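# Band the hair tie around a cable-wound charger

## Task

Fit the hair tie around both the charger and its wound cable, centred and well away from either end of the charger. Every turn of cable that was on the charger at the start must still be wound on it with no loose loops, and the tie must press every turn against the charger's two wide faces. At the end the charger must sit on the desk, flat on one of its wide faces.

## Robot and tools

Robot: two six-joint arms, left_arm and right_arm, each with a two-finger gripper whose fingers can fold. Bases in the scene frame: left_arm at (-0.079, +0.439, 0) m, right_arm at (+0.028, -0.716, 0) m, both turned almost zero about z. Scene frame: origin on the table top midway between the nominal bases, +z up, +x out over the table, left_arm on the +y side (image left/right is unrelated). A camera stand sits behind the arms.

Frames: every hand position, orientation, velocity and target printed for an arm is in that arm's own base frame. Fixed cameras and the table use the scene frame. Gripper axes: fingers point along +z, open and close along y. end_effector_position is the midpoint between closed pads; fingertips extend about 33 mm past it (about 9 mm when wide open). Printed poses can be off by a few centimetres, more at long reach.

execute_actions(actions, cameras). actions is a list of actions; each action is a table of 1 to 15 rows, each row one 1/30 s step; a short table repeats its last row to fill 15 steps, so one action lasts 0.5 s. Each row is one flat list of 18 numbers in [-1, 1] covering both arms: left dx, dy, dz, rx, ry, rz, gripper position, force_limit, speed, then the same nine for the right arm. The six pose numbers are an offset, not a pose: measured from that arm's Hand target as it stood when the action began, along that arm's base axes, with rotation (rx, ry, rz as one rotation vector) about the Hand target's position. Scale: 1.0 = 0.6 m or 180 degrees. Every row counts from the same start, and each new action starts afresh, so repeating an offset moves further. All-zero pose numbers re-command the current Hand target. Gripper position: +1 fully open (140 mm), about -0.8 pads touch, -1 closes until blocked. force_limit -1 to +1 (roughly 14 N to 58 N squeeze at slow close; faster closes grip harder). speed -1 to +1 (about 30 to 250 mm/s). Both start at +1. Always resend the gripper numbers you want; 0 is a real command. Images come only with an empty actions list or when cameras names them ("all" or names such as cam_head_left, cam_head_right, cam_high, cam_left_wrist, cam_right_wrist); an unknown name voids the call.

move(target, speed, blend, stop_force, zero, blocking, cameras). target is one 18-number row like above, or a list of up to 15 such rows; all offsets again count from the Hand targets at the move's start, not from the previous row. The arms follow straight lines and do not avoid obstacles or each other. speed: m/s, 0.002 to 2, default 0.25 (turns up to twice that in rad/s); one value or one per target. blend: corner rounding in m; 0 stops at each target. stop_force: 10 to 80 N, one value for both arms; an arm's path ends when push against its motion exceeds it; use slow speeds, do not rely on it while the gripper rotates or near stretched or straight-wrist poses, and leave it out when backing off a contact. zero (default true) re-zeros the force before the move; false accumulates. blocking=false returns early while the move continues (not allowed with stop_force). Whole move is capped at 10 s. The result adds a move: line (done, off_target, moving, held, fault) and limits (paced = pose clipped, held = steps withheld).

wait(seconds 0 to 10): run on under the last command. stop(): brake a running move. zoom_image(camera, region [x0, y0, x1, y1] in pixels, at most 504 each way) on the newest image of that camera; images are 672x504. clear_fault(arm): clears a reported torque or force fault on left_arm or right_arm. finished_scene(scene): ends the current scene, irreversible; scene is its number (1 to 2).

Reading results: Hand target is the last commanded pose after clipping (the controller limits each step to 70 mm and 16 degrees from the measured pose); grippers often rest a little short, so send the missing distance. object_status: 0 moving, 1 blocked while opening, 2 blocked while closing (likely holding), 3 reached the set position or pads met. position_measured counts: 3 open, ~75 = 100 mm, 139 = 60 mm, 200 = 20 mm, 230 pads together. Also given: joint positions, joint torques, external joint torques, flange force (gripper axes, includes held weight), velocities (omitted when within noise), and MOTOR HOT or fault lines.

Gripping: grip with the outer quarter of the pads for a firm hold; deeper grips fold the fingers and may be loose or too tight. Fingertips pressed into a surface fold easily. To tighten, raise force_limit and change position slightly (-1 to -0.98); to loosen, reopen and close slowly.

Avoid: dropping or letting go of moving parts, knocking anything off the table, fast impacts, targets pushed past firm contact (a net 144 N force or joint torque limits cause a fault stop, which needs clear_fault), twisting stiff things hard, holding heavy parts off-centre, the two arms or grippers touching or squeezing each other, paths passing close to an arm's own base, and long stretched or pushing holds that overheat motors.

Each tool is called after ">>>" by a JSON object that holds its "method" and its "body", one argument or row to a line.

## Session

>>> {"method": "execute_actions", "body": {
  "actions": []
}}

>>> {"method": "zoom_image", "body": {
  "camera": "cam_high",
  "region": [200, 100, 500, 320]
}}

Scene clock: 0.00 s.
left_arm: end_effector_position=(+0.7292, -0.6401, +0.3415) position_measured=3 object_status=3 end_effector_quat_wxyz=(-0.070, +0.866, +0.484, +0.105) | right_arm: end_effector_position=(+0.6943, +0.1468, +0.1253) position_measured=3 object_status=3 end_effector_quat_wxyz=(+0.577, -0.520, -0.520, -0.356)
Joint positions: left_arm=[-0.837 0.787 0.652 0.243 1.787 -0.243] | right_arm=[-0.268 0.791 1.677 1.12 1.809 -0.74]
Joint velocities: within noise
Joint torques (N m): no reading
External joint torques (N m): no reading
Flange force (N): no reading
Hand target: left_arm +0.7292, -0.6401, +0.3415; -0.070, +0.866, +0.484, +0.105 | right_arm +0.6943, +0.1468, +0.1253; +0.577, -0.520, -0.520, -0.356
Tool commands: left_gripper/position=+1.0 left_gripper/force_limit=+1.0 left_gripper/speed=+1.0 right_gripper/position=+1.0 right_gripper/force_limit=+1.0 right_gripper/speed=+1.0

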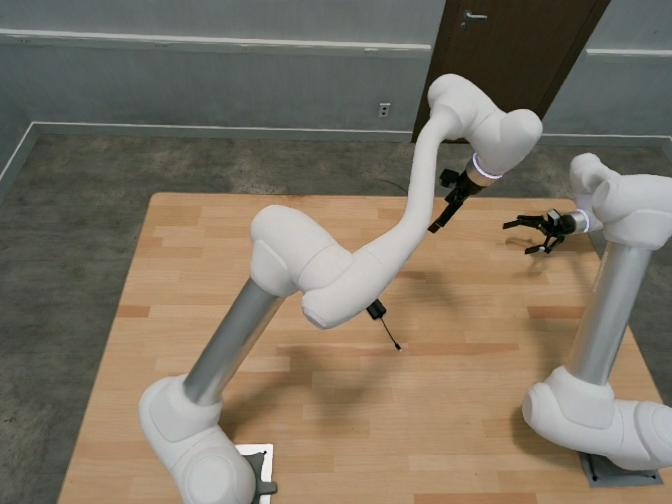

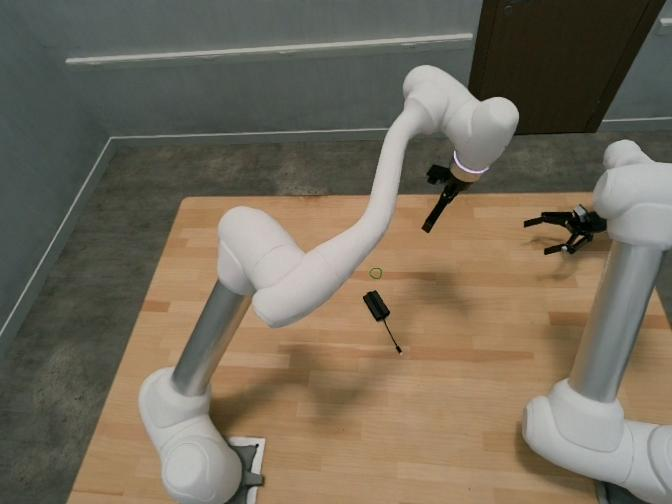

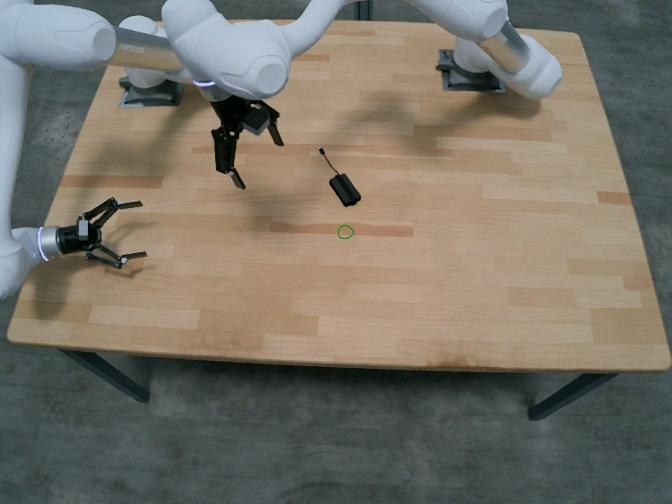

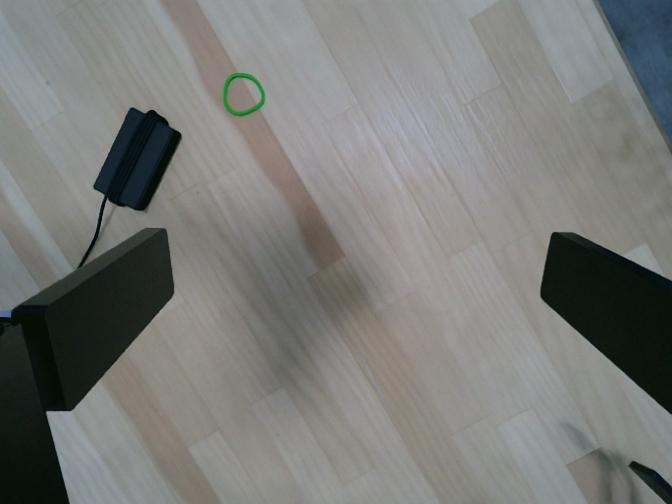

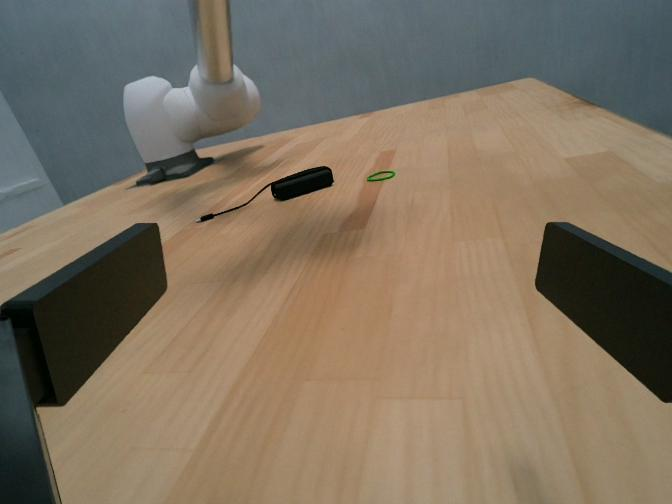

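Scaled by 1.680.

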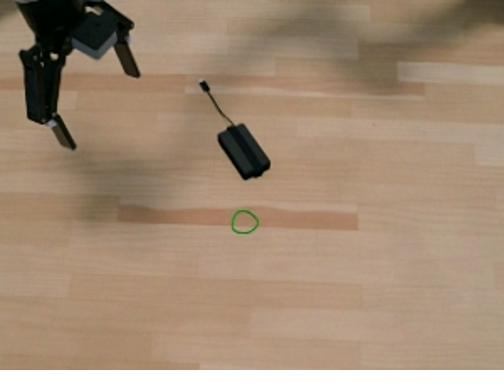

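>>> {"method": "move", "body": {
  "target": [-0.082, 0.35, -0.019, -0.0467, 0.07, -0.3226, 1, 1, 1, 0.001,0.455,0.291,0.034,-0.07,-0.07,1,1,1],
  "speed": 0.3,
  "cameras": ["all"]
}}

>>> {"method": "zoom_image", "body": {
  "camera": "cam_left_wrist",
  "region": [280, 60, 480, 400]
}}

Scene clock: 18.03 s.
left_arm: end_effector_position=(+0.6800, -0.4302, +0.3301) position_measured=3 object_status=3 end_effector_quat_wxyz=(+0.000, +1.000, +0.000, +0.000) | right_arm: end_effector_position=(+0.6949, +0.4197, +0.2998) position_measured=3 object_status=3 end_effector_quat_wxyz=(+0.501, -0.500, -0.500, -0.499)
Joint positions: left_arm=[-0.607 0.411 1.264 0 1.466 0.964] | right_arm=[0.075 0.511 1.841 1.623 1.519 -0.781]
Joint torques (N m): left_arm=[-1.02 -85.24 -40.76 4.28 0.18 0.34] | right_arm=[-2.4 -87.39 -32.93 2.17 1.67 -0.28]
External joint torques (N m): left_arm=[1.49 1.14 -1.39 0.08 -0.23 -0.34] | right_arm=[2.49 3.02 -0.39 -0.4 0.26 0.28]
Flange force (N): left_arm=[5.2 1.6 -1.6] | right_arm=[-2.9 4.4 3.4]
Hand target: left_arm +0.6800, -0.4301, +0.3301; +0.000, +1.000, +0.000, +0.000 | right_arm +0.6949, +0.4198, +0.2999; +0.501, -0.500, -0.500, -0.499
Off the commanded pose: left_arm 0.000 m, 0 deg | right_arm 0.000 m, 0 deg.
move: done

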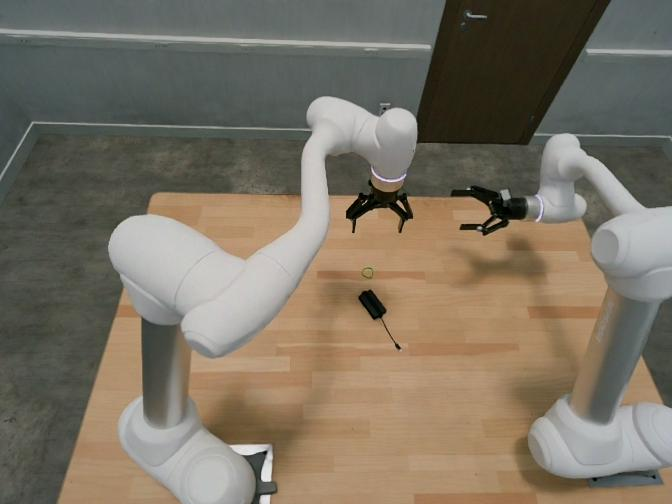

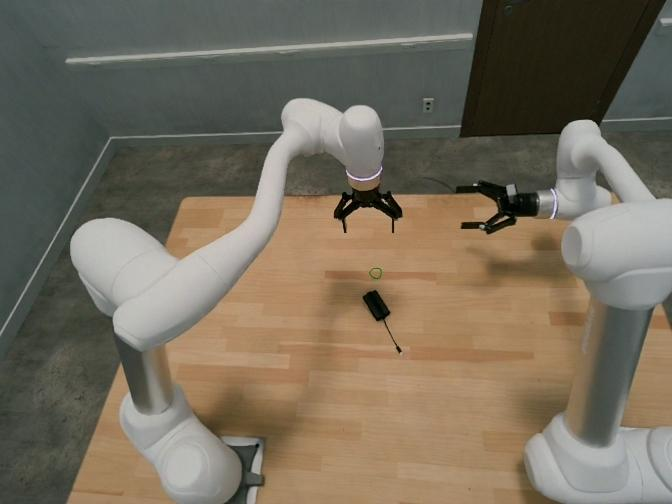

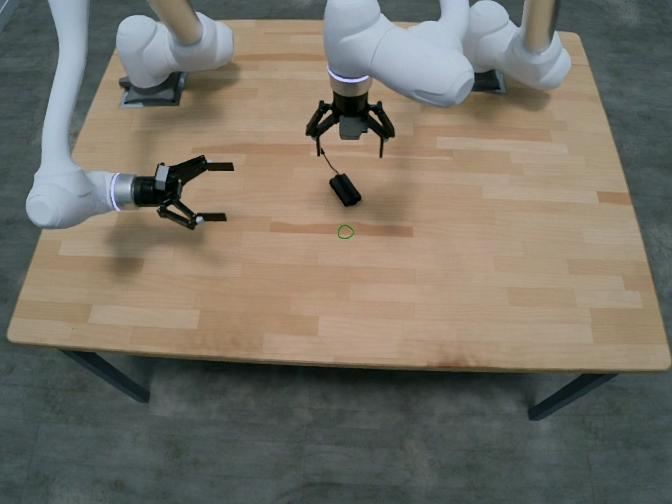

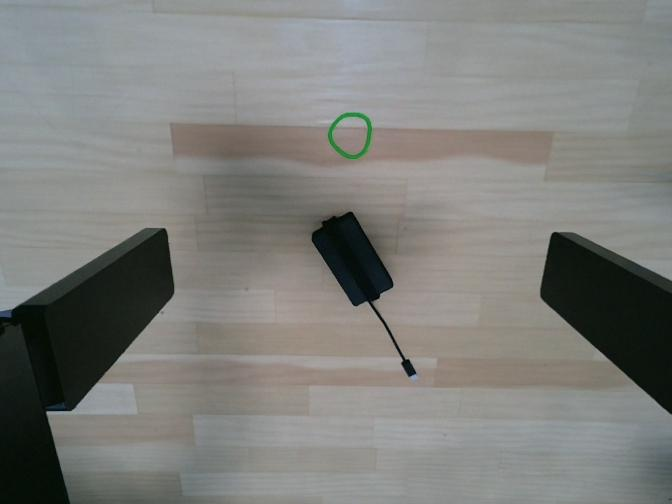

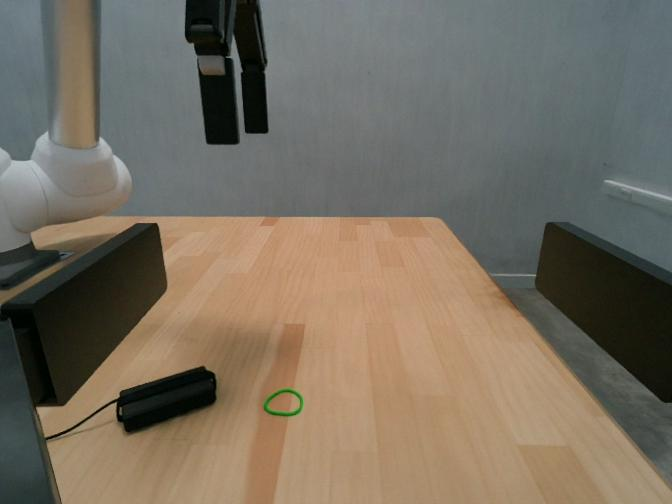

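Scaled by 1.482.

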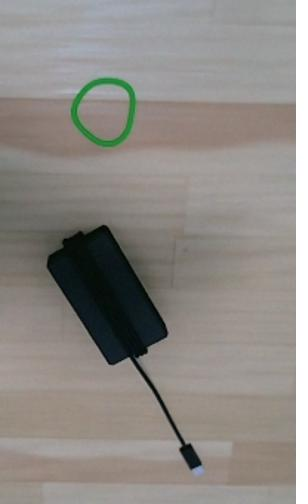

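>>> {"method": "move", "body": {
  "target": [0.0582, -0.0508, -0.35, 0,0,0, -0.5, -0.5, 0, 0,0,0,0,0,0,-0.30,0,0],
  "speed": 0.2,
  "cameras": ["cam_left_wrist"]
}}

>>> {"method": "zoom_image", "body": {
  "camera": "cam_left_wrist",
  "region": [220, 120, 500, 330]
}}

Scene clock: 35.30 s.
left_arm: end_effector_position=(+0.7149, -0.4606, +0.1202) position_measured=192 object_status=3 end_effector_quat_wxyz=(+0.000, +1.000, +0.000, +0.000) | right_arm: end_effector_position=(+0.6949, +0.4198, +0.2999) position_measured=167 object_status=3 end_effector_quat_wxyz=(+0.501, -0.500, -0.500, -0.499)
Joint positions: left_arm=[-0.613 0.573 1.404 0 1.164 0.958] | right_arm=[0.076 0.511 1.841 1.623 1.519 -0.781]
Joint torques (N m): left_arm=[-1.33 -96.47 -37.71 4.03 0.24 0.32] | right_arm=[-2.16 -87.24 -32.96 2.22 1.72 -0.28]
External joint torques (N m): left_arm=[1.25 1.31 -1.09 -0.02 -0.29 -0.32] | right_arm=[2.4 2.65 -0.5 -0.41 0.25 0.28]
Flange force (N): left_arm=[4.3 1.5 0.3] | right_arm=[-2.4 4.2 3.3]
Hand target: left_arm +0.7150, -0.4606, +0.1201; +0.000, +1.000, +0.000, +0.000 | right_arm +0.6949, +0.4198, +0.2999; +0.501, -0.500, -0.500, -0.499
Off the commanded pose: left_arm 0.000 m, 0 deg | right_arm 0.000 m, 0 deg.
move: done
Images, in order (width x height): cam_left_wrist 672x504.

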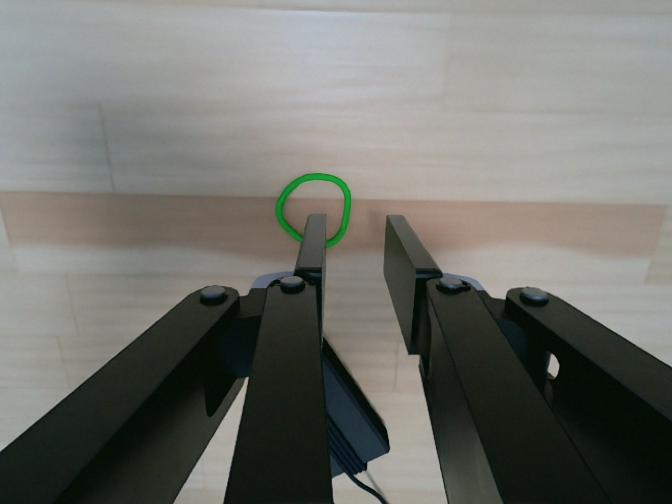

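Scaled by 1.800.

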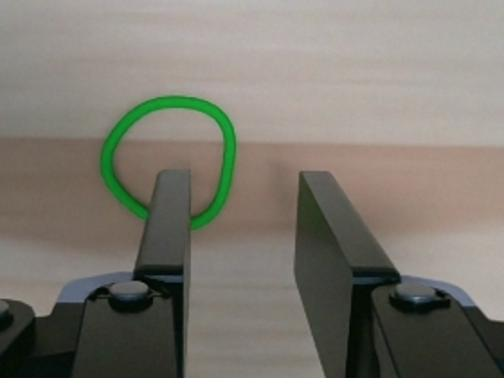

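>>> {"method": "move", "body": {
  "target": [
    [-0.008, 0, -0.125, 0,0,0, -0.5, -0.5, 0, 0,0,0,0,0,0,-0.30,0,0],
    [-0.008, 0, -0.1420, 0,0,0, -0.5, -0.5, 0, 0,0,0,0,0,0,-0.30,0,0]
  ],
  "speed": [0.1, 0.03],
  "cameras": ["cam_left_wrist"]
}}

>>> {"method": "zoom_image", "body": {
  "camera": "cam_left_wrist",
  "region": [220, 120, 500, 330]
}}

Scene clock: 42.67 s.
left_arm: end_effector_position=(+0.7102, -0.4606, +0.0350) position_measured=192 object_status=3 end_effector_quat_wxyz=(+0.000, +1.000, +0.000, +0.000) | right_arm: end_effector_position=(+0.6949, +0.4198, +0.2999) position_measured=167 object_status=3 end_effector_quat_wxyz=(+0.501, -0.500, -0.500, -0.499)
Joint positions: left_arm=[-0.616 0.63 1.478 0 1.033 0.954] | right_arm=[0.076 0.511 1.841 1.623 1.519 -0.781]
Joint torques (N m): left_arm=[-1.11 -99.24 -35.18 3.73 0.18 0.33] | right_arm=[-1.96 -87.48 -32.93 2.24 1.74 -0.29]
External joint torques (N m): left_arm=[1.36 1.51 -1.15 0.04 -0.23 -0.33] | right_arm=[1.95 2.69 -0.5 -0.41 0.24 0.29]
Flange force (N): left_arm=[4.6 1.6 0.9] | right_arm=[-2.5 4.3 2.7]
Hand target: left_arm +0.7102, -0.4606, +0.0349; +0.000, +1.000, +0.000, +0.000 | right_arm +0.6949, +0.4198, +0.2999; +0.501, -0.500, -0.500, -0.499
Off the commanded pose: left_arm 0.000 m, 0 deg | right_arm 0.000 m, 0 deg.
move: done
Images, in order (width x height): cam_left_wrist 672x504.

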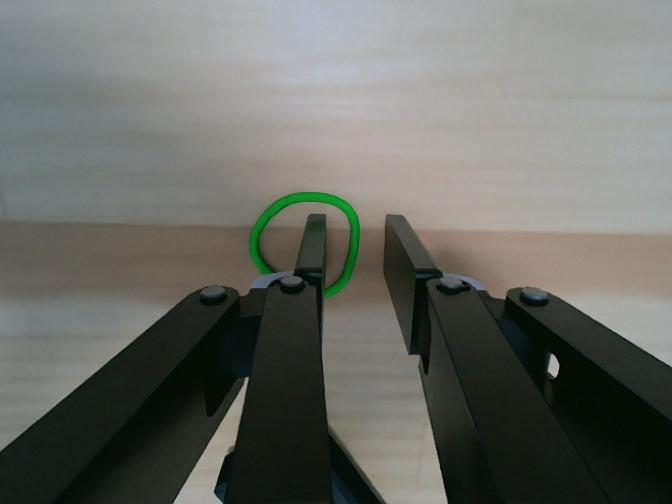

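Scaled by 1.800.

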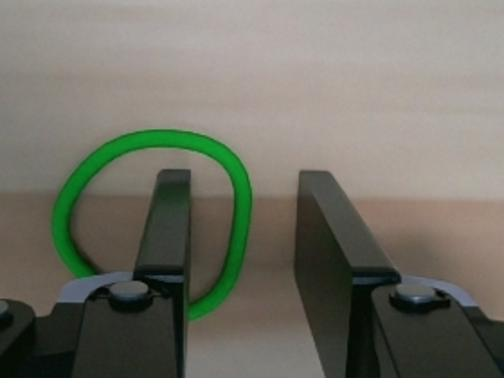

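>>> {"method": "execute_actions", "body": {
  "actions": [
    [[0,0,0,0,0,0,-1,-0.5,-1,0,0,0,0,0,0,-0.30,0,0]],
    [[0,0,0,0,0,0,-1,-0.5,-1,0,0,0,0,0,0,-0.30,0,0]],
    [[0,0,0,0,0,0,-1,-0.5,-1,0,0,0,0,0,0,-0.30,0,0]]
  ],
  "cameras": ["cam_left_wrist"]
}}

Scene clock: 72.57 s.
left_arm: end_effector_position=(+0.7102, -0.4606, +0.0349) position_measured=225 object_status=2 end_effector_quat_wxyz=(+0.000, +1.000, +0.000, +0.000) | right_arm: end_effector_position=(+0.6949, +0.4198, +0.2999) position_measured=167 object_status=3 end_effector_quat_wxyz=(+0.501, -0.500, -0.500, -0.499)
Joint positions: left_arm=[-0.616 0.63 1.478 0 1.033 0.954] | right_arm=[0.076 0.511 1.841 1.623 1.519 -0.781]
Joint torques (N m): left_arm=[-1.46 -98.56 -34.95 3.61 0.12 0.32] | right_arm=[-2 -87.57 -32.89 2.26 1.7 -0.28]
External joint torques (N m): left_arm=[1.2 0.92 -1.39 0.13 -0.17 -0.32] | right_arm=[2.21 3.34 -0.44 -0.47 0.27 0.28]
External joint torques at the end of the 1st action: left_arm=[0.63 1.67 -1.22 0.06 -0.23 -0.31] | right_arm=[2.19 2.29 -0.69 -0.43 0.3 0.29]
External joint torques at the end of the 2nd action: left_arm=[0.97 0.95 -1.2 0.07 -0.24 -0.33] | right_arm=[2.06 2.76 -0.38 -0.43 0.23 0.31]
Flange force (N): left_arm=[4.4 1.6 0.1] | right_arm=[-3.3 4.9 3.0]
Flange force at the end of the 1st action (N): left_arm=[4.5 2.4 1.0] | right_arm=[-1.9 4.3 2.9]
Flange force at the end of the 2nd action (N): left_arm=[3.8 1.6 0.4] | right_arm=[-2.6 4.2 2.8]
Hand target: left_arm +0.7102, -0.4606, +0.0349; +0.000, +1.000, +0.000, +0.000 | right_arm +0.6949, +0.4198, +0.2999; +0.501, -0.500, -0.500, -0.499
Off the commanded pose: left_arm 0.000 m, 0 deg | right_arm 0.000 m, 0 deg.
Images, in order (width x height): cam_left_wrist 672x504.

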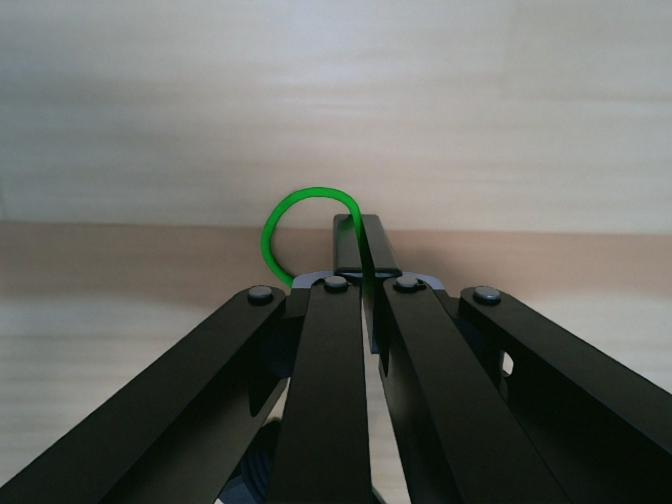

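>>> {"method": "move", "body": {
  "target": [
    [0,0,0.1,0,0,0,-1,-0.5,-1,0,0,0,0,0,0,-0.30,0,0],
    [0.1097,-0.0048,0.8083,0,0,0,-1,-0.5,-1,0,0,0,0,0,0,-0.30,0,0]
  ],
  "speed": [0.12,0.3],
  "blend": [0.02,0],
  "cameras": ["cam_left_wrist"]
}}

>>> {"method": "move", "body": {
  "target": [0,0,0,0,0,0,-1,-0.5,-1,0,0.4353,0,0,0,0,-0.30,0,0],
  "speed": 0.2,
  "cameras": ["cam_right_wrist","cam_head_left","cam_high"]
}}

Scene clock: 79.93 s.
left_arm: end_effector_position=(+0.7760, -0.4635, +0.5199) position_measured=225 object_status=2 end_effector_quat_wxyz=(+0.000, +1.000, +0.000, +0.000) | right_arm: end_effector_position=(+0.6949, +0.4198, +0.2999) position_measured=167 object_status=3 end_effector_quat_wxyz=(+0.501, -0.500, -0.500, -0.499)
Joint positions: left_arm=[-0.577 0.675 0.5 0 1.967 0.994] | right_arm=[0.076 0.511 1.841 1.623 1.519 -0.781]
Joint torques (N m): left_arm=[-0.99 -105.04 -37.55 3.86 0.17 0.3] | right_arm=[-2.02 -87.29 -33.04 2.23 1.73 -0.32]
External joint torques (N m): left_arm=[1.16 1.16 -1.37 0.15 -0.22 -0.3] | right_arm=[2.34 3.02 -0.3 -0.44 0.24 0.31]
Flange force (N): left_arm=[0.0 0.0 0.0] | right_arm=[-2.9 4.3 3.2]
Hand target: left_arm +0.7760, -0.4635, +0.5199; +0.000, +1.000, +0.000, +0.000 | right_arm +0.6949, +0.4198, +0.2999; +0.501, -0.500, -0.500, -0.499
Off the commanded pose: left_arm 0.000 m, 0 deg | right_arm 0.000 m, 0 deg.
move: done
Images, in order (width x height): cam_left_wrist 672x504.

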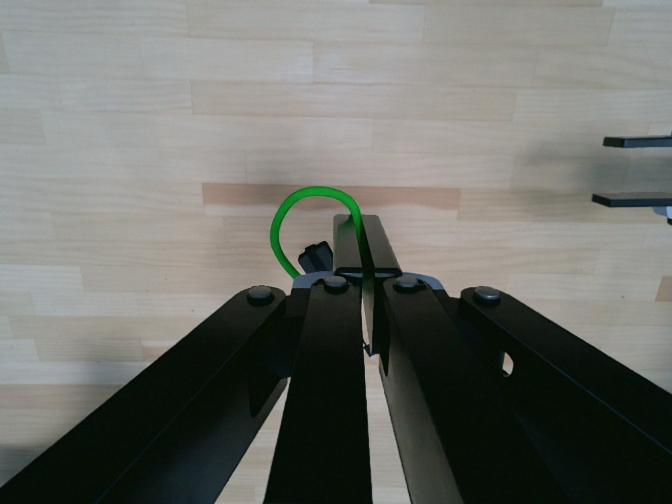

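Scene clock: 81.60 s.
left_arm: end_effector_position=(+0.7760, -0.4635, +0.5199) position_measured=225 object_status=2 end_effector_quat_wxyz=(+0.000, +1.000, +0.000, +0.000) | right_arm: end_effector_position=(+0.6950, +0.6809, +0.2999) position_measured=167 object_status=3 end_effector_quat_wxyz=(+0.501, -0.500, -0.500, -0.499)
Joint positions: left_arm=[-0.577 0.675 0.5 0 1.967 0.994] | right_arm=[0.42 0.604 1.674 1.852 1.257 -0.75]
Joint torques (N m): left_arm=[-1.55 -105.28 -38.04 3.94 0.18 0.35] | right_arm=[-2.33 -99.08 -35.44 1.42 1.66 -0.31]
External joint torques (N m): left_arm=[2.4 0.66 -1.13 0.13 -0.23 -0.35] | right_arm=[2.45 2.96 -0.87 -0.39 0.27 0.3]
Flange force (N): left_arm=[0.0 0.0 0.0] | right_arm=[-2.2 4.4 4.9]
Hand target: left_arm +0.7760, -0.4635, +0.5199; +0.000, +1.000, +0.000, +0.000 | right_arm +0.6949, +0.6809, +0.2999; +0.501, -0.500, -0.500, -0.499
Off the commanded pose: left_arm 0.000 m, 0 deg | right_arm 0.000 m, 0 deg.
move: done
Images, in order (width x height): cam_head_left 672x504, cam_high 672x504, cam_right_wrist 672x504.

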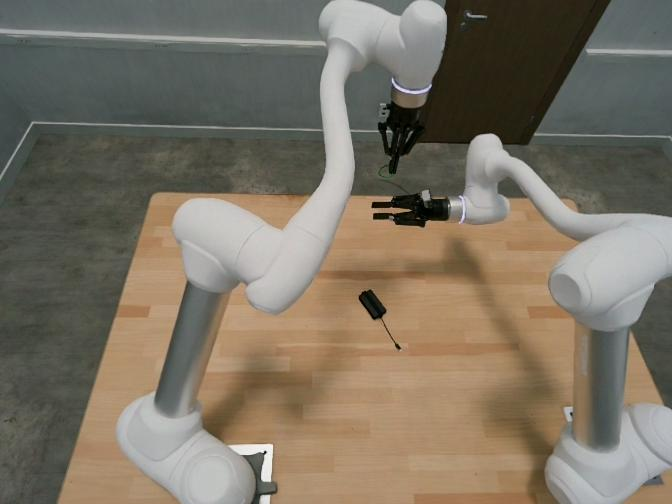

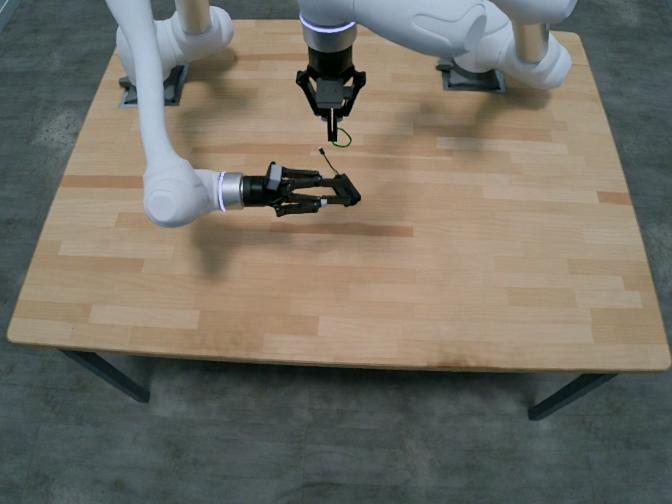

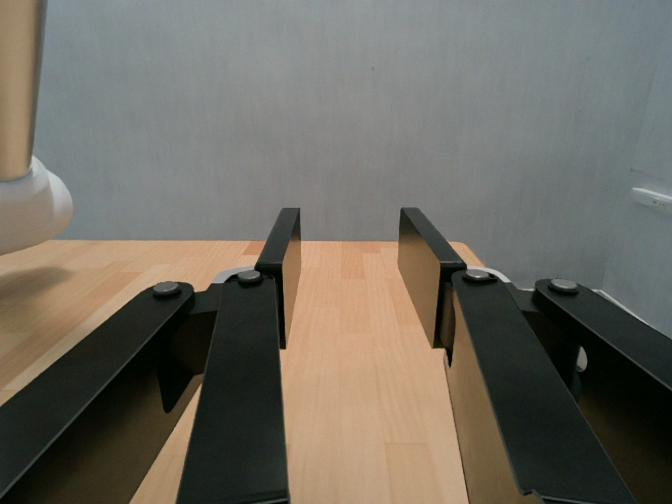

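>>> {"method": "move", "body": {
  "target": [0,0,-0.25,0,0,0,-1,-0.5,-1,0,0,0,0,0,0,-0.30,0,0],
  "speed": 0.15,
  "cameras": ["cam_right_wrist","cam_left_wrist"]
}}

Scene clock: 84.73 s.
left_arm: end_effector_position=(+0.7760, -0.4635, +0.3700) position_measured=225 object_status=2 end_effector_quat_wxyz=(+0.000, +1.000, +0.000, +0.000) | right_arm: end_effector_position=(+0.6950, +0.6809, +0.2999) position_measured=167 object_status=3 end_effector_quat_wxyz=(+0.501, -0.500, -0.500, -0.499)
Joint positions: left_arm=[-0.576 0.59 0.918 0 1.633 0.994] | right_arm=[0.42 0.604 1.674 1.852 1.257 -0.75]
Joint torques (N m): left_arm=[-1.25 -101.65 -41.59 4.28 0.08 0.34] | right_arm=[-2.25 -98.83 -35.68 1.43 1.65 -0.29]
External joint torques (N m): left_arm=[1.38 1.65 -0.56 0.08 -0.13 -0.34] | right_arm=[2.34 3.32 -0.4 -0.41 0.26 0.29]
Flange force (N): left_arm=[4.9 1.6 -1.1] | right_arm=[-2.8 3.9 4.5]
Hand target: left_arm +0.7760, -0.4635, +0.3699; +0.000, +1.000, +0.000, +0.000 | right_arm +0.6949, +0.6809, +0.2999; +0.501, -0.500, -0.500, -0.499
Off the commanded pose: left_arm 0.000 m, 0 deg | right_arm 0.000 m, 0 deg.
move: done
Images, in order (width x height): cam_left_wrist 672x504, cam_right_wrist 672x504.

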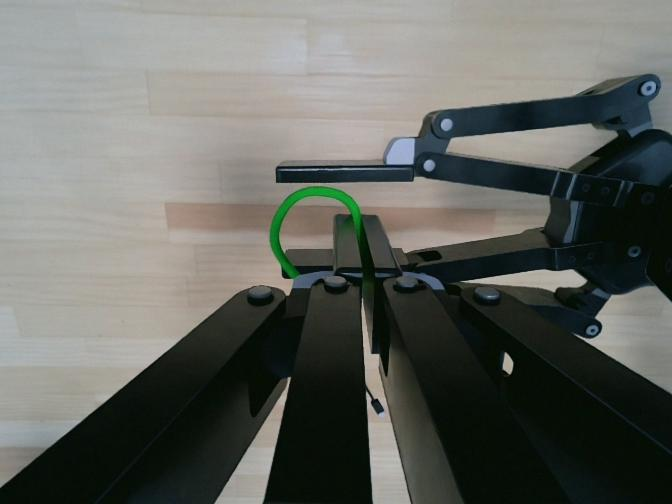

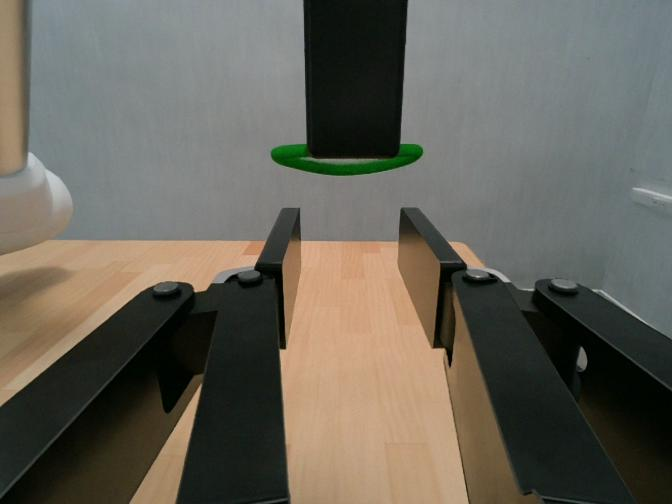

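>>> {"method": "move", "body": {
  "target": [0.001,0,-0.04,0,0,0,-1,-0.5,-1,0,0,0,0,0,0,-0.30,0,0],
  "speed": 0.05,
  "cameras": ["cam_right_wrist","cam_left_wrist"]
}}

Scene clock: 93.50 s.
left_arm: end_effector_position=(+0.7766, -0.4635, +0.3459) position_measured=225 object_status=2 end_effector_quat_wxyz=(+0.000, +1.000, +0.000, +0.000) | right_arm: end_effector_position=(+0.6950, +0.6809, +0.2999) position_measured=167 object_status=3 end_effector_quat_wxyz=(+0.501, -0.500, -0.500, -0.499)
Joint positions: left_arm=[-0.576 0.589 0.963 0 1.589 0.994] | right_arm=[0.42 0.604 1.674 1.852 1.257 -0.75]
Joint torques (N m): left_arm=[-1.59 -101.65 -41.1 4.33 0.18 0.29] | right_arm=[-2.01 -98.86 -35.58 1.43 1.66 -0.28]
External joint torques (N m): left_arm=[1.73 1.3 -1.23 0.04 -0.23 -0.29] | right_arm=[1.88 3.41 -0.58 -0.39 0.25 0.28]
Flange force (N): left_arm=[6.2 1.8 -1.9] | right_arm=[-2.8 4.5 4.2]
Hand target: left_arm +0.7766, -0.4635, +0.3459; +0.000, +1.000, +0.000, +0.000 | right_arm +0.6949, +0.6809, +0.2999; +0.501, -0.500, -0.500, -0.499
Off the commanded pose: left_arm 0.000 m, 0 deg | right_arm 0.000 m, 0 deg.
move: done
Images, in order (width x height): cam_left_wrist 672x504, cam_right_wrist 672x504.

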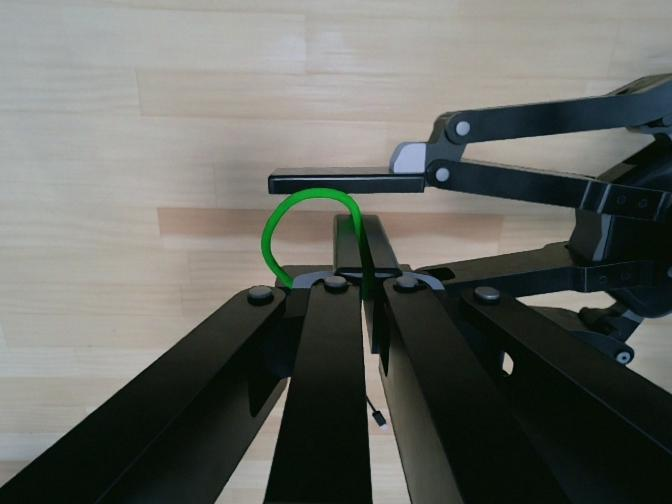

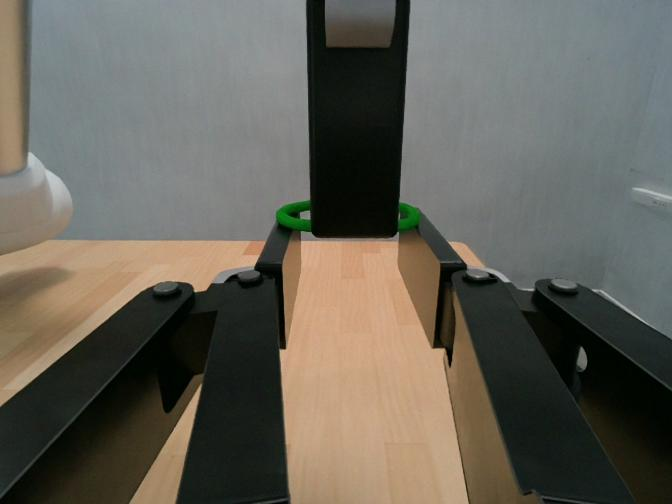

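>>> {"method": "execute_actions", "body": {
  "actions": [
    [[0,0,0,0,0,0,-0.6,0,-1,0,0,0,0,0,0,-0.30,0,0]],
    [[0,0,0,0,0,0,-0.6,0,-1,0,0,0,0,0,0,-0.30,0,0]]
  ],
  "cameras": ["cam_right_wrist","cam_left_wrist"]
}}

Scene clock: 97.50 s.
left_arm: end_effector_position=(+0.7766, -0.4635, +0.3459) position_measured=205 object_status=3 end_effector_quat_wxyz=(+0.000, +1.000, +0.000, +0.000) | right_arm: end_effector_position=(+0.6949, +0.6809, +0.2999) position_measured=167 object_status=3 end_effector_quat_wxyz=(+0.501, -0.500, -0.500, -0.499)
Joint positions: left_arm=[-0.576 0.589 0.963 0 1.589 0.994] | right_arm=[0.42 0.604 1.674 1.852 1.257 -0.75]
Joint torques (N m): left_arm=[-1.19 -101.53 -41.02 4.3 0.14 0.35] | right_arm=[-1.92 -98.73 -35.55 1.41 1.65 -0.3]
External joint torques (N m): left_arm=[0.59 1.54 -1.22 0.03 -0.2 -0.35] | right_arm=[1.74 3.25 -0.71 -0.37 0.26 0.3]
External joint torques at the end of the 1st action: left_arm=[1.77 1.49 -1.15 0.06 -0.27 -0.32] | right_arm=[2.27 3.41 -0.47 -0.44 0.25 0.33]
Flange force (N): left_arm=[5.9 3.2 -2.0] | right_arm=[-2.6 4.7 4.1]
Flange force at the end of the 1st action (N): left_arm=[6.3 1.9 -1.7] | right_arm=[-2.8 4.2 4.5]
Hand target: left_arm +0.7766, -0.4635, +0.3459; +0.000, +1.000, +0.000, +0.000 | right_arm +0.6949, +0.6809, +0.2999; +0.501, -0.500, -0.500, -0.499
Off the commanded pose: left_arm 0.000 m, 0 deg | right_arm 0.000 m, 0 deg.
Images, in order (width x height): cam_left_wrist 672x504, cam_right_wrist 672x504.

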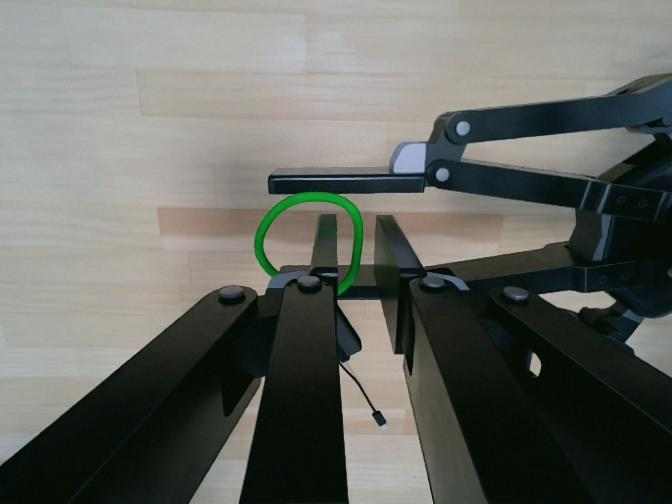

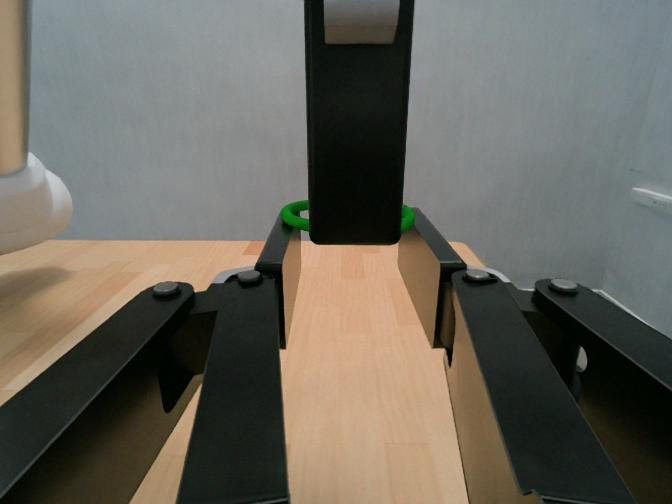

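>>> {"method": "move", "body": {
  "target": [
    [0,0,0.06,0,0,0,-0.6,0,-1,0,0,0,0,0,0,-0.30,0,0],
    [0,0.0325,0.06,0,0,0,-0.6,0,-1,0,0,0,0,0,0,-0.30,0,0],
    [0,0.0325,0.06,0,0,0,-1,-0.5,-1,0,0,0,0,0,0,-0.30,0,0]
  ],
  "speed": 0.08,
  "cameras": ["cam_right_wrist","cam_left_wrist"]
}}

Scene clock: 105.77 s.
left_arm: end_effector_position=(+0.7766, -0.4440, +0.3819) position_measured=231 object_status=3 end_effector_quat_wxyz=(+0.000, +1.000, +0.000, +0.000) | right_arm: end_effector_position=(+0.6949, +0.6809, +0.2999) position_measured=167 object_status=3 end_effector_quat_wxyz=(+0.501, -0.500, -0.500, -0.499)
Joint positions: left_arm=[-0.558 0.573 0.924 0 1.644 1.013] | right_arm=[0.42 0.604 1.674 1.852 1.257 -0.75]
Joint torques (N m): left_arm=[-1.35 -99.97 -40.88 4.3 0.2 0.32] | right_arm=[-2.06 -98.67 -35.4 1.41 1.66 -0.28]
External joint torques (N m): left_arm=[0.67 1.2 -1.36 0.02 -0.25 -0.32] | right_arm=[2.27 2.61 -0.9 -0.39 0.27 0.28]
Flange force (N): left_arm=[5.9 2.9 -2.5] | right_arm=[-1.9 4.1 4.5]
Hand target: left_arm +0.7766, -0.4440, +0.3819; +0.000, +1.000, +0.000, +0.000 | right_arm +0.6949, +0.6809, +0.2999; +0.501, -0.500, -0.500, -0.499
Off the commanded pose: left_arm 0.000 m, 0 deg | right_arm 0.000 m, 0 deg.
move: done
Images, in order (width x height): cam_left_wrist 672x504, cam_right_wrist 672x504.

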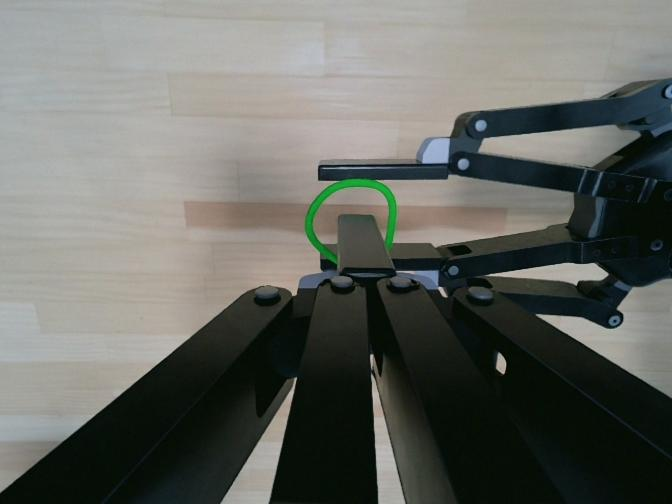

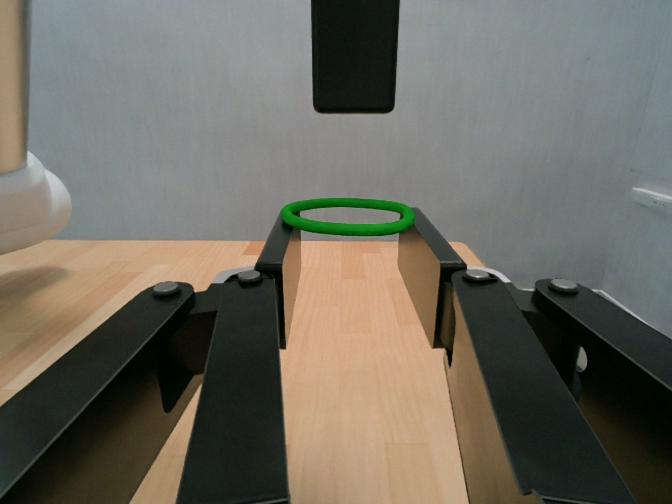

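>>> {"method": "move", "body": {
  "target": [0,0.0012,-0.0842,0,0,0,-1,-0.5,-1,0,0,0,0,0,0,-0.30,0,0],
  "speed": 0.06,
  "cameras": ["cam_right_wrist","cam_left_wrist"]
}}

Scene clock: 111.30 s.
left_arm: end_effector_position=(+0.7766, -0.4433, +0.3314) position_measured=231 object_status=3 end_effector_quat_wxyz=(+0.000, +1.000, +0.000, +0.000) | right_arm: end_effector_position=(+0.6949, +0.6809, +0.2999) position_measured=167 object_status=3 end_effector_quat_wxyz=(+0.501, -0.500, -0.500, -0.499)
Joint positions: left_arm=[-0.557 0.57 1.02 0 1.551 1.013] | right_arm=[0.42 0.604 1.674 1.852 1.257 -0.75]
Joint torques (N m): left_arm=[-1.17 -99.93 -41.04 4.32 0.16 0.35] | right_arm=[-2.07 -98.82 -35.54 1.41 1.67 -0.31]
External joint torques (N m): left_arm=[1.58 1.25 -1.29 0.06 -0.21 -0.35] | right_arm=[2.06 3.6 -0.44 -0.39 0.24 0.31]
Flange force (N): left_arm=[6.0 1.8 -1.8] | right_arm=[-3.1 4.4 4.4]
Hand target: left_arm +0.7766, -0.4433, +0.3314; +0.000, +1.000, +0.000, +0.000 | right_arm +0.6949, +0.6809, +0.2999; +0.501, -0.500, -0.500, -0.499
Off the commanded pose: left_arm 0.000 m, 0 deg | right_arm 0.000 m, 0 deg.
move: done
Images, in order (width x height): cam_left_wrist 672x504, cam_right_wrist 672x504.

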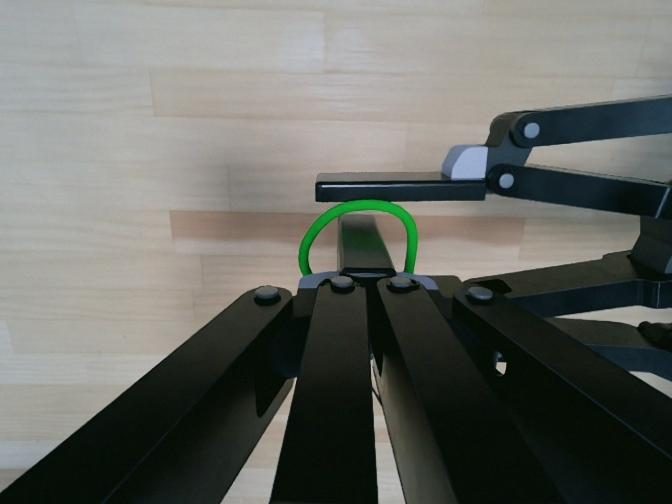

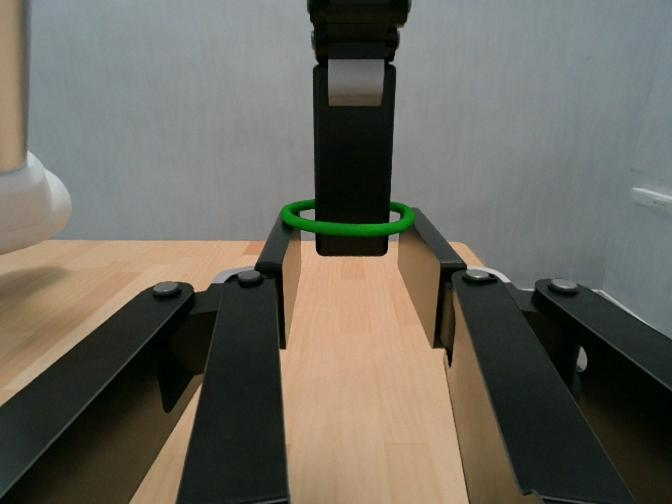

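>>> {"method": "execute_actions", "body": {
  "actions": [
    [[0,0,0,0,0,0,-0.45,0,-1,0,0,0,0,0,0,-0.30,0,0]],
    [[0,0,0,0,0,0,-0.45,0,-1,0,0,0,0,0,0,-0.30,0,0]],
    [[0,0,0,0,0,0,-0.2,0,-1,0,0,0,0,0,0,-0.30,0,0]],
    [[0,0,0,0,0,0,-0.2,0,-1,0,0,0,0,0,0,-0.30,0,0]]
  ],
  "cameras": ["cam_right_wrist","cam_left_wrist"]
}}

Scene clock: 117.83 s.
left_arm: end_effector_position=(+0.7766, -0.4433, +0.3314) position_measured=154 object_status=3 end_effector_quat_wxyz=(+0.000, +1.000, +0.000, +0.000) | right_arm: end_effector_position=(+0.6949, +0.6809, +0.2999) position_measured=167 object_status=3 end_effector_quat_wxyz=(+0.501, -0.500, -0.500, -0.499)
Joint positions: left_arm=[-0.557 0.57 1.02 0 1.551 1.013] | right_arm=[0.42 0.604 1.674 1.852 1.257 -0.75]
Joint torques (N m): left_arm=[-1.13 -99.85 -41.13 4.3 0.19 0.33] | right_arm=[-2.12 -98.77 -35.61 1.4 1.65 -0.3]
External joint torques (N m): left_arm=[0.74 0.96 -1.31 0.08 -0.23 -0.33] | right_arm=[1.98 3.68 -0.39 -0.37 0.25 0.3]
External joint torques at the end of the 1st action: left_arm=[1.31 1.45 -1.18 0.08 -0.24 -0.34] | right_arm=[1.9 2.79 -0.45 -0.37 0.26 0.3]
External joint torques at the end of the 2nd action: left_arm=[1.34 1.26 -1.46 0.1 -0.28 -0.32] | right_arm=[1.44 3.63 -0.38 -0.36 0.25 0.28]
External joint torques at the end of the 3rd action: left_arm=[1.09 1.58 -1.19 0.04 -0.22 -0.32] | right_arm=[2.13 3.22 -0.54 -0.4 0.25 0.32]
Flange force (N): left_arm=[5.0 2.3 -1.8] | right_arm=[-3.2 4.4 4.3]
Flange force at the end of the 1st action (N): left_arm=[5.8 2.1 -1.6] | right_arm=[-2.2 3.6 3.8]
Flange force at the end of the 2nd action (N): left_arm=[6.2 2.2 -2.0] | right_arm=[-3.2 4.6 3.6]
Flange force at the end of the 3rd action (N): left_arm=[6.0 2.4 -1.6] | right_arm=[-2.6 4.2 4.4]
Hand target: left_arm +0.7766, -0.4433, +0.3314; +0.000, +1.000, +0.000, +0.000 | right_arm +0.6949, +0.6809, +0.2999; +0.501, -0.500, -0.500, -0.499
Off the commanded pose: left_arm 0.000 m, 0 deg | right_arm 0.000 m, 0 deg.
Images, in order (width x height): cam_left_wrist 672x504, cam_right_wrist 672x504.

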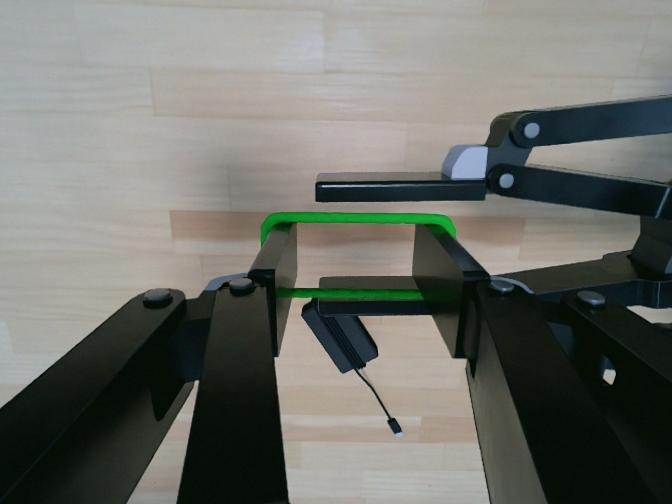

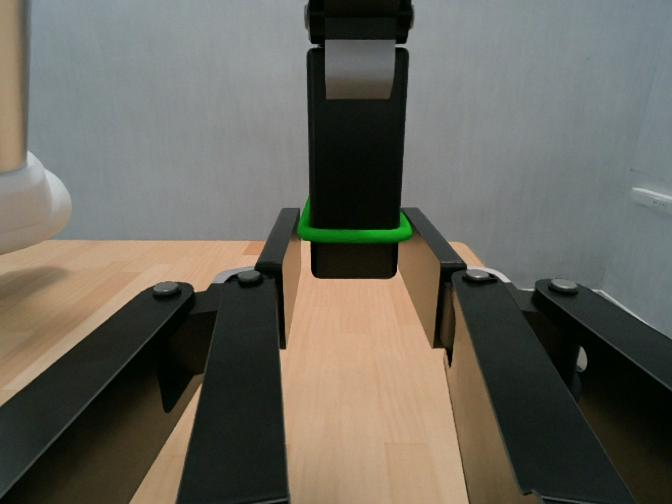

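>>> {"method": "move", "body": {
  "target": [0,0,0.1667,0,0,0,-0.2,0,-1,0,0,0,0,0,0,-0.30,0,0],
  "speed": 0.12,
  "cameras": ["cam_right_wrist","cam_left_wrist"]
}}

Scene clock: 143.90 s.
left_arm: end_effector_position=(+0.7766, -0.4433, +0.4313) position_measured=154 object_status=3 end_effector_quat_wxyz=(+0.000, +1.000, +0.000, +0.000) | right_arm: end_effector_position=(+0.6949, +0.6809, +0.2999) position_measured=167 object_status=3 end_effector_quat_wxyz=(+0.501, -0.500, -0.500, -0.499)
Joint positions: left_arm=[-0.557 0.585 0.816 0 1.74 1.013] | right_arm=[0.42 0.604 1.674 1.852 1.257 -0.75]
Joint torques (N m): left_arm=[-1.33 -100.84 -40.17 4.21 0.22 0.3] | right_arm=[-2.24 -98.94 -35.62 1.42 1.66 -0.27]
External joint torques (N m): left_arm=[1.51 1.43 -1.56 0.1 -0.27 -0.3] | right_arm=[2.33 3.43 -0.44 -0.4 0.25 0.27]
Flange force (N): left_arm=[7.9 3.0 -3.8] | right_arm=[-2.9 4.0 4.6]
Hand target: left_arm +0.7766, -0.4433, +0.4314; +0.000, +1.000, +0.000, +0.000 | right_arm +0.6949, +0.6809, +0.2999; +0.501, -0.500, -0.500, -0.499
Off the commanded pose: left_arm 0.000 m, 0 deg | right_arm 0.000 m, 0 deg.
move: done
Images, in order (width x height): cam_left_wrist 672x504, cam_right_wrist 672x504.

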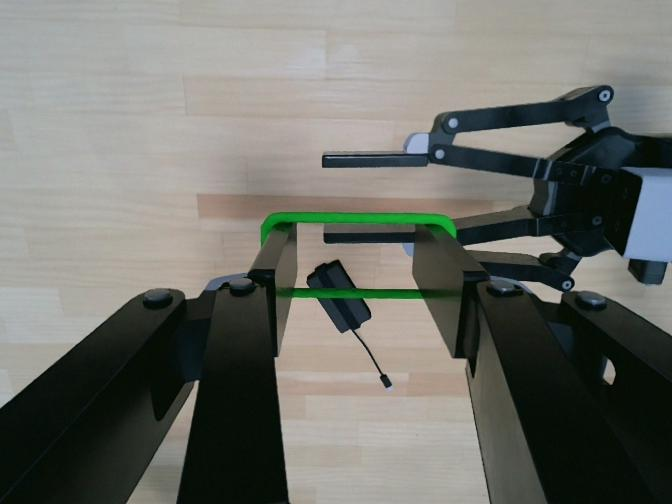

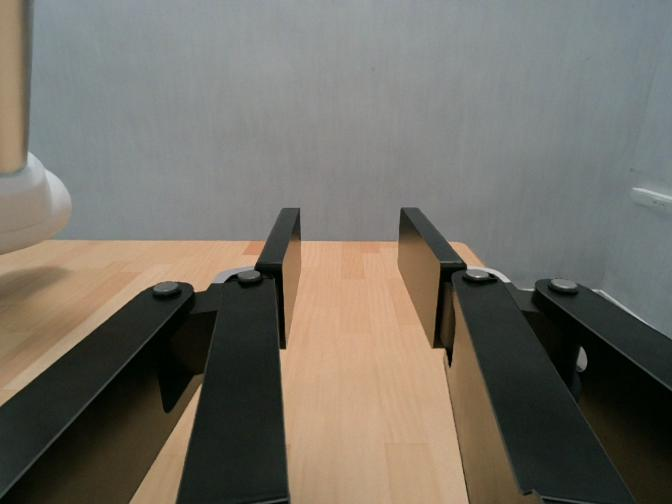

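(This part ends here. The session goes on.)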